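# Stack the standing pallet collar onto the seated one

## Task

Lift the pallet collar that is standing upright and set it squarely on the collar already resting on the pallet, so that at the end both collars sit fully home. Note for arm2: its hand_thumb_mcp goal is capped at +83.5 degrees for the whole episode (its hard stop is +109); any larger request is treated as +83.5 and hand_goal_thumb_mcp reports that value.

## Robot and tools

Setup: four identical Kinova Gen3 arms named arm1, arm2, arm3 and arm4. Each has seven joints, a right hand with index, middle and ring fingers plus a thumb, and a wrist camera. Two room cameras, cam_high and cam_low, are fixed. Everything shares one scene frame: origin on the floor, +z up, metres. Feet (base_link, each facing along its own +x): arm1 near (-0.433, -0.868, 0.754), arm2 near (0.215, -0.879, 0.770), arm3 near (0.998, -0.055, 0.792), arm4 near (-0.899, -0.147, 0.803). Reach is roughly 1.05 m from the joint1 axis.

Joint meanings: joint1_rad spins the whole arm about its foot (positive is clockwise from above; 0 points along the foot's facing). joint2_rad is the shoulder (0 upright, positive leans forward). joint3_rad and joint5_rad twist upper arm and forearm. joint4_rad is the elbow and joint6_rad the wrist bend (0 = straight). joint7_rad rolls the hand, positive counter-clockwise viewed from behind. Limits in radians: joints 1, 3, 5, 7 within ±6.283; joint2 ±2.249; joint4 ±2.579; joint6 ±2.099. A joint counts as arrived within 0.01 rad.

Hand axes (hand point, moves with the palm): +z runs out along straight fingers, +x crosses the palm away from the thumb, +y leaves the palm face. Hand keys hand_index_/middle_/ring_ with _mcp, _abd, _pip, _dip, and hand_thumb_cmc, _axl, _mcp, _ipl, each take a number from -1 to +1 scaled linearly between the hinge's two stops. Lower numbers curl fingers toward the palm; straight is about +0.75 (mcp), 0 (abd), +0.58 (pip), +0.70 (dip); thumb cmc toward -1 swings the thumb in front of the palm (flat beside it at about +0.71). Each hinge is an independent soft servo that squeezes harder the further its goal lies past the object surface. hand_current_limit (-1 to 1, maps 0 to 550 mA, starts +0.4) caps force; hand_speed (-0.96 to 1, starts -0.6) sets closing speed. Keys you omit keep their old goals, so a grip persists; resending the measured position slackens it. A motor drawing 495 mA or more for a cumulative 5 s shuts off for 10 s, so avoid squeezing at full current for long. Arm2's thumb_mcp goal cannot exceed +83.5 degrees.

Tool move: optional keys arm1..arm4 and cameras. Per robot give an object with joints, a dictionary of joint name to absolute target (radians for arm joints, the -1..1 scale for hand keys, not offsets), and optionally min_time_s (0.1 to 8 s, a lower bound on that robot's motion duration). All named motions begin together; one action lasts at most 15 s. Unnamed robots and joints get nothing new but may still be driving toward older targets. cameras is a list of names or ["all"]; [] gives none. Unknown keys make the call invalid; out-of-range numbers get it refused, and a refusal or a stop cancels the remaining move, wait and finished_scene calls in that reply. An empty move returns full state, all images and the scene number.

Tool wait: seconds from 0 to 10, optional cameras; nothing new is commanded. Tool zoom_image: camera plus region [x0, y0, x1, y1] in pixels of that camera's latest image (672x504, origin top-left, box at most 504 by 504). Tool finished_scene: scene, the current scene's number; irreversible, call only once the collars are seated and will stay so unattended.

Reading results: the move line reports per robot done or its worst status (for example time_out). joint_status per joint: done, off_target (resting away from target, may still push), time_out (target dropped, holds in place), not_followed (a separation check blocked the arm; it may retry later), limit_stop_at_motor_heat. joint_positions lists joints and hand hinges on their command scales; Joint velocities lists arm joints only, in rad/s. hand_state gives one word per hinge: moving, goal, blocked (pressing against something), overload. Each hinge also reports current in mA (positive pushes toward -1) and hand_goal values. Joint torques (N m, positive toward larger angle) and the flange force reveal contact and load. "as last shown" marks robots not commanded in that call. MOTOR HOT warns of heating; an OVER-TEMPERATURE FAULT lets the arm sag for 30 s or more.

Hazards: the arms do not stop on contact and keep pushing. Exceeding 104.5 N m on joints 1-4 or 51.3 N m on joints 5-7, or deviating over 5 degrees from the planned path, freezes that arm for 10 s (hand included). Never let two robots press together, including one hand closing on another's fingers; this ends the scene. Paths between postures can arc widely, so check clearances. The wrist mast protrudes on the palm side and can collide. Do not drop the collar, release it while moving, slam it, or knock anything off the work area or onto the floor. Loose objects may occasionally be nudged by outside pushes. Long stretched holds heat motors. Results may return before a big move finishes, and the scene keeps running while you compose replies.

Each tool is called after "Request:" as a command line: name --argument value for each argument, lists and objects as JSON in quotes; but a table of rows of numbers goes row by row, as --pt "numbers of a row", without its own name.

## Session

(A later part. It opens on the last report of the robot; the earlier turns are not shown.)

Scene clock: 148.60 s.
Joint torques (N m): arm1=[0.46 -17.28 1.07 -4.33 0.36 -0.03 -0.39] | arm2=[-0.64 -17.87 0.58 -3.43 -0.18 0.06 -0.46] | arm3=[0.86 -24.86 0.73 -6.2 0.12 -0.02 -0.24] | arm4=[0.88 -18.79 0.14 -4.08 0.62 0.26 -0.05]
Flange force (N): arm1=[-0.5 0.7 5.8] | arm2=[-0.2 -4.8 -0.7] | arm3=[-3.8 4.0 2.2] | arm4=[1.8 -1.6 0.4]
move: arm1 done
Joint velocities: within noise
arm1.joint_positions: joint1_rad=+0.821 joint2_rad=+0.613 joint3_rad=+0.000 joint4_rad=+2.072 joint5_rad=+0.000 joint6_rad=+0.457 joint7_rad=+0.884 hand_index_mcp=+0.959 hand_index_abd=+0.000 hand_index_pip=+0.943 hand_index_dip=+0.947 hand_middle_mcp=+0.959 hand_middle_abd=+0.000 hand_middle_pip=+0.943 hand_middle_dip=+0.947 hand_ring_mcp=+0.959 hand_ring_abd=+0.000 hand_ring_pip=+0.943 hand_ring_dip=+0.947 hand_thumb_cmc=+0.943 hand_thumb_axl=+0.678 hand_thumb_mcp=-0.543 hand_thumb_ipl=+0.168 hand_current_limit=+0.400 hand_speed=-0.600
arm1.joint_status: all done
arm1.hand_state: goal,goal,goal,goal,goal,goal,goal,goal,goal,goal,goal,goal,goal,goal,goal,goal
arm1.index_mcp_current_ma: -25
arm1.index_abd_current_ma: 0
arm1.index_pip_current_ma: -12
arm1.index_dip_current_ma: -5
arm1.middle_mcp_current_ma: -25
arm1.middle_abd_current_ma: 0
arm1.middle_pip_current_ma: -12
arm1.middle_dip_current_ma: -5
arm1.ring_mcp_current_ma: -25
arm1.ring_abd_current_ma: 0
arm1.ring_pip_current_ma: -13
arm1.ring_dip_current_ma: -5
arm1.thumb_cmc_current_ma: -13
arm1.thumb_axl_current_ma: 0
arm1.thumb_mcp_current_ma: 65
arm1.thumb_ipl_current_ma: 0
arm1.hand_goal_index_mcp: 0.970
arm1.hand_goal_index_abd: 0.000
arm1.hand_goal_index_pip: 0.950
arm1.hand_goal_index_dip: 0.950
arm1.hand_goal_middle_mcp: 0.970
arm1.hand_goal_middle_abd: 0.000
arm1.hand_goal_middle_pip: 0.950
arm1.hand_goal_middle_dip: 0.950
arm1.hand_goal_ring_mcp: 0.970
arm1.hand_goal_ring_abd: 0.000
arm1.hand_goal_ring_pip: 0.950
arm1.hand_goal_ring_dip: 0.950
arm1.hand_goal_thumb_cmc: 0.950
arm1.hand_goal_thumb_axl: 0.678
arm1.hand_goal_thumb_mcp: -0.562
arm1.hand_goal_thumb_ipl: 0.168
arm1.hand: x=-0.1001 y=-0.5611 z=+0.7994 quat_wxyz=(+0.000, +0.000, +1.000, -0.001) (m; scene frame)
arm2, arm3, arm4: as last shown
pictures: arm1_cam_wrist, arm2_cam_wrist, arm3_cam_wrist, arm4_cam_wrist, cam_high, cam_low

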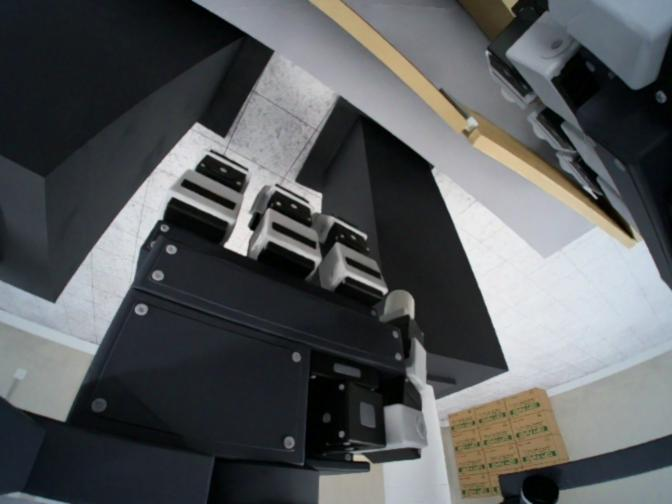

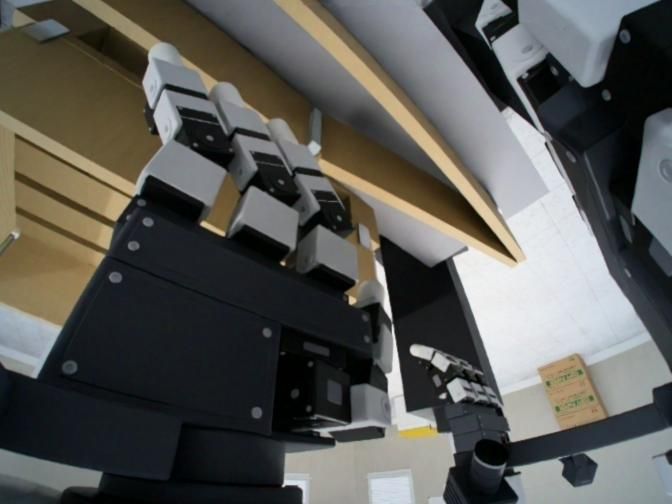

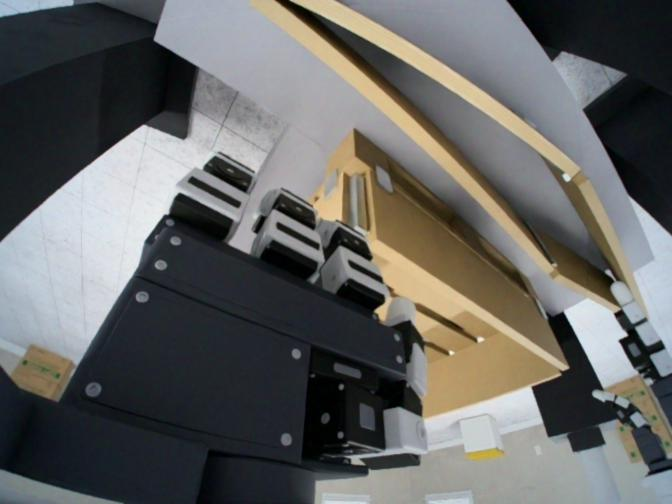

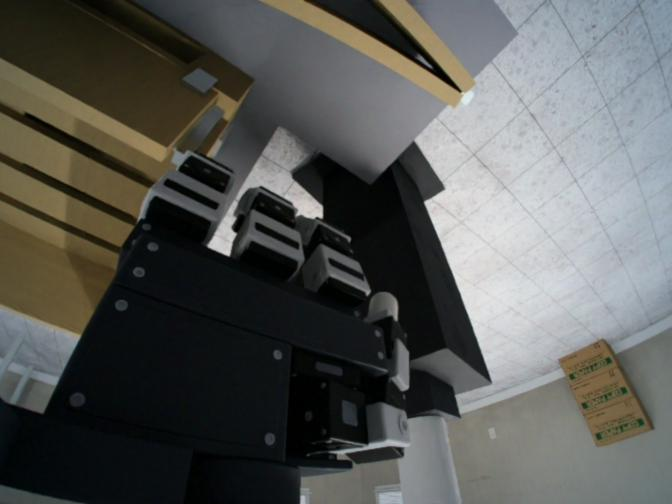

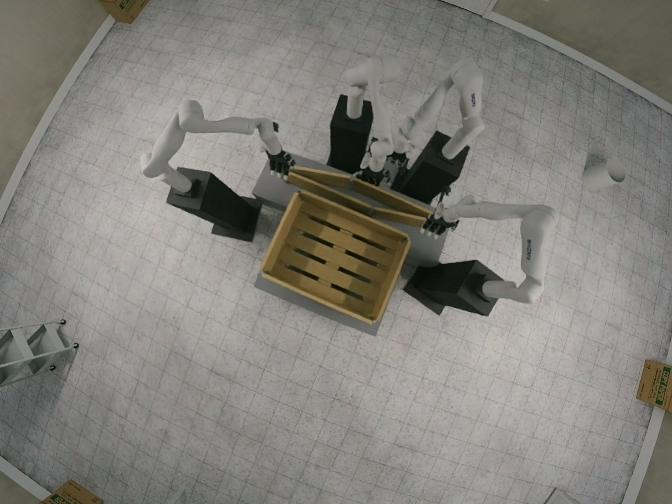

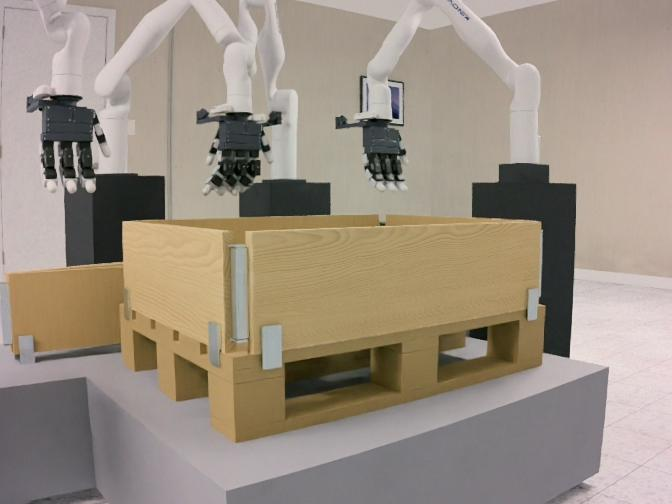

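Request:
move --arm1 '{"joints":{"joint1_rad":0.7622,"joint2_rad":0.6365,"joint4_rad":2.0019,"joint6_rad":0.5032,"joint7_rad":0.7997,"hand_current_limit":0.75,"hand_speed":-0.85},"min_time_s":3}' --arm2 '{"joints":{"joint1_rad":-0.5219,"joint2_rad":0.7561,"joint4_rad":1.7884,"joint6_rad":0.5971,"joint7_rad":2.4863,"hand_current_limit":0.75,"hand_speed":-0.85},"min_time_s":3}'

Request:
move --arm1 '{"joints":{"joint2_rad":1.0863,"joint4_rad":1.9618,"joint6_rad":0.0936},"min_time_s":4}' --arm2 '{"joints":{"joint2_rad":0.9713,"joint4_rad":1.7853,"joint6_rad":0.385},"min_time_s":4}' --cameras '["arm1_cam_wrist","arm2_cam_wrist"]'

Scene clock: 387.00 s.
Joint torques (N m): arm1=[0.49 -18.07 1.1 -4.72 0.36 -0.03 -0.43] | arm2=[-0.65 -18.16 0.56 -3.53 -0.18 0.02 -0.44] | arm3=[0.76 -24.83 0.81 -6.24 0.1 -0.05 -0.21] | arm4=[0.83 -18.82 0.14 -4.09 0.59 0.31 -0.08]
Flange force (N): arm1=[-0.5 0.7 5.7] | arm2=[-0.5 -5.0 -0.8] | arm3=[-3.7 3.8 2.1] | arm4=[1.6 -1.5 0.6]
move: arm1 done; arm2 done
Joint velocities: within noise
arm1.joint_positions: joint1_rad=+0.762 joint2_rad=+0.637 joint3_rad=+0.000 joint4_rad=+2.002 joint5_rad=+0.000 joint6_rad=+0.503 joint7_rad=+0.800 hand_index_mcp=+0.959 hand_index_abd=+0.000 hand_index_pip=+0.943 hand_index_dip=+0.947 hand_middle_mcp=+0.959 hand_middle_abd=+0.000 hand_middle_pip=+0.943 hand_middle_dip=+0.947 hand_ring_mcp=+0.959 hand_ring_abd=+0.000 hand_ring_pip=+0.943 hand_ring_dip=+0.947 hand_thumb_cmc=+0.943 hand_thumb_axl=+0.678 hand_thumb_mcp=-0.543 hand_thumb_ipl=+0.168 hand_current_limit=+0.750 hand_speed=-0.850
arm1.joint_status: all done
arm1.hand_state: goal,goal,goal,goal,goal,goal,goal,goal,goal,goal,goal,goal,goal,goal,goal,goal
arm1.index_mcp_current_ma: -25
arm1.index_abd_current_ma: 0
arm1.index_pip_current_ma: -12
arm1.index_dip_current_ma: -5
arm1.middle_mcp_current_ma: -25
arm1.middle_abd_current_ma: 0
arm1.middle_pip_current_ma: -12
arm1.middle_dip_current_ma: -5
arm1.ring_mcp_current_ma: -25
arm1.ring_abd_current_ma: 0
arm1.ring_pip_current_ma: -13
arm1.ring_dip_current_ma: -5
arm1.thumb_cmc_current_ma: -13
arm1.thumb_axl_current_ma: 0
arm1.thumb_mcp_current_ma: 65
arm1.thumb_ipl_current_ma: 0
arm1.hand_goal_index_mcp: 0.970
arm1.hand_goal_index_abd: 0.000
arm1.hand_goal_index_pip: 0.950
arm1.hand_goal_index_dip: 0.950
arm1.hand_goal_middle_mcp: 0.970
arm1.hand_goal_middle_abd: 0.000
arm1.hand_goal_middle_pip: 0.950
arm1.hand_goal_middle_dip: 0.950
arm1.hand_goal_ring_mcp: 0.970
arm1.hand_goal_ring_abd: 0.000
arm1.hand_goal_ring_pip: 0.950
arm1.hand_goal_ring_dip: 0.950
arm1.hand_goal_thumb_cmc: 0.950
arm1.hand_goal_thumb_axl: 0.678
arm1.hand_goal_thumb_mcp: -0.562
arm1.hand_goal_thumb_ipl: 0.168
arm1.hand: x=-0.0959 y=-0.5297 z=+0.8003 quat_wxyz=(+0.000, +0.013, +1.000, -0.001) (m; scene frame)
arm2.joint_positions: joint1_rad=-0.522 joint2_rad=+0.756 joint3_rad=+0.000 joint4_rad=+1.788 joint5_rad=+0.000 joint6_rad=+0.597 joint7_rad=+2.486 hand_index_mcp=+0.753 hand_index_abd=-0.612 hand_index_pip=+0.577 hand_index_dip=+0.696 hand_middle_mcp=+0.753 hand_middle_abd=-0.611 hand_middle_pip=+0.577 hand_middle_dip=+0.696 hand_ring_mcp=+0.753 hand_ring_abd=-0.633 hand_ring_pip=+0.577 hand_ring_dip=+0.696 hand_thumb_cmc=+0.944 hand_thumb_axl=+0.678 hand_thumb_mcp=-0.542 hand_thumb_ipl=+0.168 hand_current_limit=+0.750 hand_speed=-0.850
arm2.joint_status: all done
arm2.hand_state: goal,goal,goal,goal,goal,goal,goal,goal,goal,goal,goal,goal,goal,goal,blocked,goal
arm2.index_mcp_current_ma: -1
arm2.index_abd_current_ma: 14
arm2.index_pip_current_ma: 1
arm2.index_dip_current_ma: 0
arm2.middle_mcp_current_ma: -1
arm2.middle_abd_current_ma: 16
arm2.middle_pip_current_ma: 1
arm2.middle_dip_current_ma: 0
arm2.ring_mcp_current_ma: -1
arm2.ring_abd_current_ma: 13
arm2.ring_pip_current_ma: 1
arm2.ring_dip_current_ma: 0
arm2.thumb_cmc_current_ma: -14
arm2.thumb_axl_current_ma: 0
arm2.thumb_mcp_current_ma: 73
arm2.thumb_ipl_current_ma: 0
arm2.hand_goal_index_mcp: 0.754
arm2.hand_goal_index_abd: -0.620
arm2.hand_goal_index_pip: 0.576
arm2.hand_goal_index_dip: 0.696
arm2.hand_goal_middle_mcp: 0.754
arm2.hand_goal_middle_abd: -0.620
arm2.hand_goal_middle_pip: 0.576
arm2.hand_goal_middle_dip: 0.696
arm2.hand_goal_ring_mcp: 0.754
arm2.hand_goal_ring_abd: -0.640
arm2.hand_goal_ring_pip: 0.576
arm2.hand_goal_ring_dip: 0.696
arm2.hand_goal_thumb_cmc: 0.950
arm2.hand_goal_thumb_axl: 0.678
arm2.hand_goal_thumb_mcp: -0.562
arm2.hand_goal_thumb_ipl: 0.168
arm2.hand: x=-0.0637 y=-0.5721 z=+0.8001 quat_wxyz=(+0.000, -1.000, +0.013, +0.000) (m; scene frame)
arm3, arm4: as last shown
pictures: none

Scene clock: 391.33 s.
Joint torques (N m): arm1=[0.52 -20.51 1.25 -1.24 0.33 0 -0.45] | arm2=[-0.65 -19.29 0.62 -2.04 -0.18 0.02 -0.44] | arm3=[0.72 -24.77 0.67 -6.25 0.07 -0.03 -0.17] | arm4=[0.92 -18.82 0.18 -4.15 0.62 0.28 -0.07]
Flange force (N): arm1=[1.3 0.1 5.8] | arm2=[-0.3 -4.7 0.0] | arm3=[-3.5 3.6 2.1] | arm4=[1.6 -1.7 0.5]
move: arm1 done; arm2 done
Joint velocities: within noise
arm1.joint_positions: joint1_rad=+0.762 joint2_rad=+1.086 joint3_rad=+0.000 joint4_rad=+1.962 joint5_rad=+0.000 joint6_rad=+0.094 joint7_rad=+0.800 hand_index_mcp=+0.959 hand_index_abd=+0.000 hand_index_pip=+0.943 hand_index_dip=+0.947 hand_middle_mcp=+0.959 hand_middle_abd=+0.000 hand_middle_pip=+0.943 hand_middle_dip=+0.947 hand_ring_mcp=+0.959 hand_ring_abd=+0.000 hand_ring_pip=+0.943 hand_ring_dip=+0.947 hand_thumb_cmc=+0.943 hand_thumb_axl=+0.678 hand_thumb_mcp=-0.543 hand_thumb_ipl=+0.168 hand_current_limit=+0.750 hand_speed=-0.850
arm1.joint_status: all done
arm1.hand_state: goal,goal,goal,goal,goal,goal,goal,goal,goal,goal,goal,goal,goal,goal,goal,goal
arm1.index_mcp_current_ma: -25
arm1.index_abd_current_ma: 0
arm1.index_pip_current_ma: -12
arm1.index_dip_current_ma: -5
arm1.middle_mcp_current_ma: -25
arm1.middle_abd_current_ma: 0
arm1.middle_pip_current_ma: -12
arm1.middle_dip_current_ma: -5
arm1.ring_mcp_current_ma: -25
arm1.ring_abd_current_ma: 0
arm1.ring_pip_current_ma: -13
arm1.ring_dip_current_ma: -5
arm1.thumb_cmc_current_ma: -13
arm1.thumb_axl_current_ma: 0
arm1.thumb_mcp_current_ma: 65
arm1.thumb_ipl_current_ma: 0
arm1.hand_goal_index_mcp: 0.970
arm1.hand_goal_index_abd: 0.000
arm1.hand_goal_index_pip: 0.950
arm1.hand_goal_index_dip: 0.950
arm1.hand_goal_middle_mcp: 0.970
arm1.hand_goal_middle_abd: 0.000
arm1.hand_goal_middle_pip: 0.950
arm1.hand_goal_middle_dip: 0.950
arm1.hand_goal_ring_mcp: 0.970
arm1.hand_goal_ring_abd: 0.000
arm1.hand_goal_ring_pip: 0.950
arm1.hand_goal_ring_dip: 0.950
arm1.hand_goal_thumb_cmc: 0.950
arm1.hand_goal_thumb_axl: 0.678
arm1.hand_goal_thumb_mcp: -0.562
arm1.hand_goal_thumb_ipl: 0.168
arm1.hand: x=-0.0959 y=-0.5300 z=+0.6203 quat_wxyz=(+0.000, +0.013, +1.000, -0.001) (m; scene frame)
arm2.joint_positions: joint1_rad=-0.522 joint2_rad=+0.971 joint3_rad=+0.000 joint4_rad=+1.785 joint5_rad=+0.000 joint6_rad=+0.385 joint7_rad=+2.486 hand_index_mcp=+0.753 hand_index_abd=-0.612 hand_index_pip=+0.577 hand_index_dip=+0.696 hand_middle_mcp=+0.753 hand_middle_abd=-0.611 hand_middle_pip=+0.577 hand_middle_dip=+0.696 hand_ring_mcp=+0.753 hand_ring_abd=-0.633 hand_ring_pip=+0.577 hand_ring_dip=+0.696 hand_thumb_cmc=+0.944 hand_thumb_axl=+0.678 hand_thumb_mcp=-0.542 hand_thumb_ipl=+0.168 hand_current_limit=+0.750 hand_speed=-0.850
arm2.joint_status: all done
arm2.hand_state: goal,goal,goal,goal,goal,goal,goal,goal,goal,goal,goal,goal,goal,goal,blocked,goal
arm2.index_mcp_current_ma: -1
arm2.index_abd_current_ma: 14
arm2.index_pip_current_ma: 1
arm2.index_dip_current_ma: 0
arm2.middle_mcp_current_ma: -1
arm2.middle_abd_current_ma: 16
arm2.middle_pip_current_ma: 1
arm2.middle_dip_current_ma: 0
arm2.ring_mcp_current_ma: -1
arm2.ring_abd_current_ma: 13
arm2.ring_pip_current_ma: 1
arm2.ring_dip_current_ma: 0
arm2.thumb_cmc_current_ma: -14
arm2.thumb_axl_current_ma: 0
arm2.thumb_mcp_current_ma: 73
arm2.thumb_ipl_current_ma: 0
arm2.hand_goal_index_mcp: 0.754
arm2.hand_goal_index_abd: -0.620
arm2.hand_goal_index_pip: 0.576
arm2.hand_goal_index_dip: 0.696
arm2.hand_goal_middle_mcp: 0.754
arm2.hand_goal_middle_abd: -0.620
arm2.hand_goal_middle_pip: 0.576
arm2.hand_goal_middle_dip: 0.696
arm2.hand_goal_ring_mcp: 0.754
arm2.hand_goal_ring_abd: -0.640
arm2.hand_goal_ring_pip: 0.576
arm2.hand_goal_ring_dip: 0.696
arm2.hand_goal_thumb_cmc: 0.950
arm2.hand_goal_thumb_axl: 0.678
arm2.hand_goal_thumb_mcp: -0.562
arm2.hand_goal_thumb_ipl: 0.168
arm2.hand: x=-0.0637 y=-0.5720 z=+0.7000 quat_wxyz=(+0.000, -1.000, +0.013, +0.000) (m; scene frame)
arm3, arm4: as last shown
pictures: arm1_cam_wrist, arm2_cam_wrist

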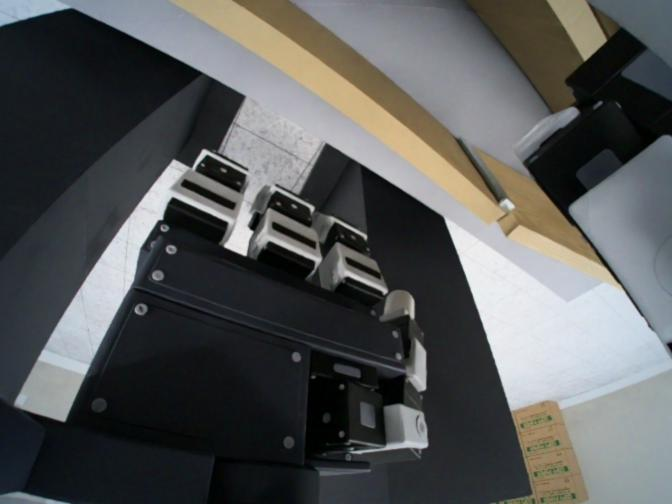

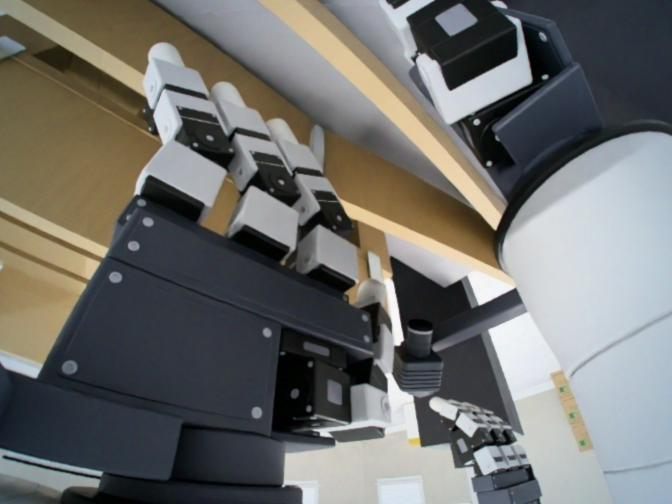

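Request:
zoom_image --camera "arm2_cam_wrist" --region '[240, 0, 540, 290]'

Request:
zoom_image --camera "arm1_cam_wrist" --region '[180, 0, 560, 260]'

Scaled by 1.680 from the camera's 672x504 image, which has a finer 960x720 frame.

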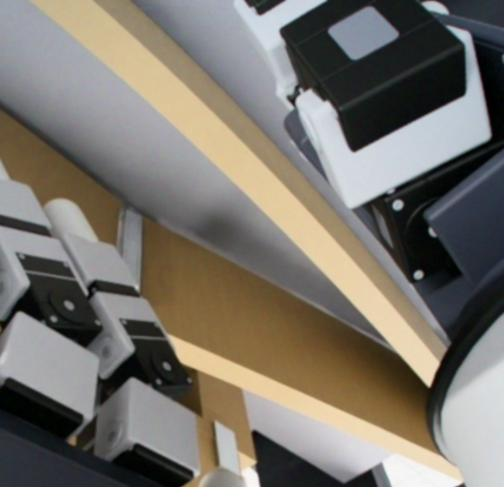

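Scaled by 1.326 from the camera's 672x504 image, which has a finer 960x720 frame.

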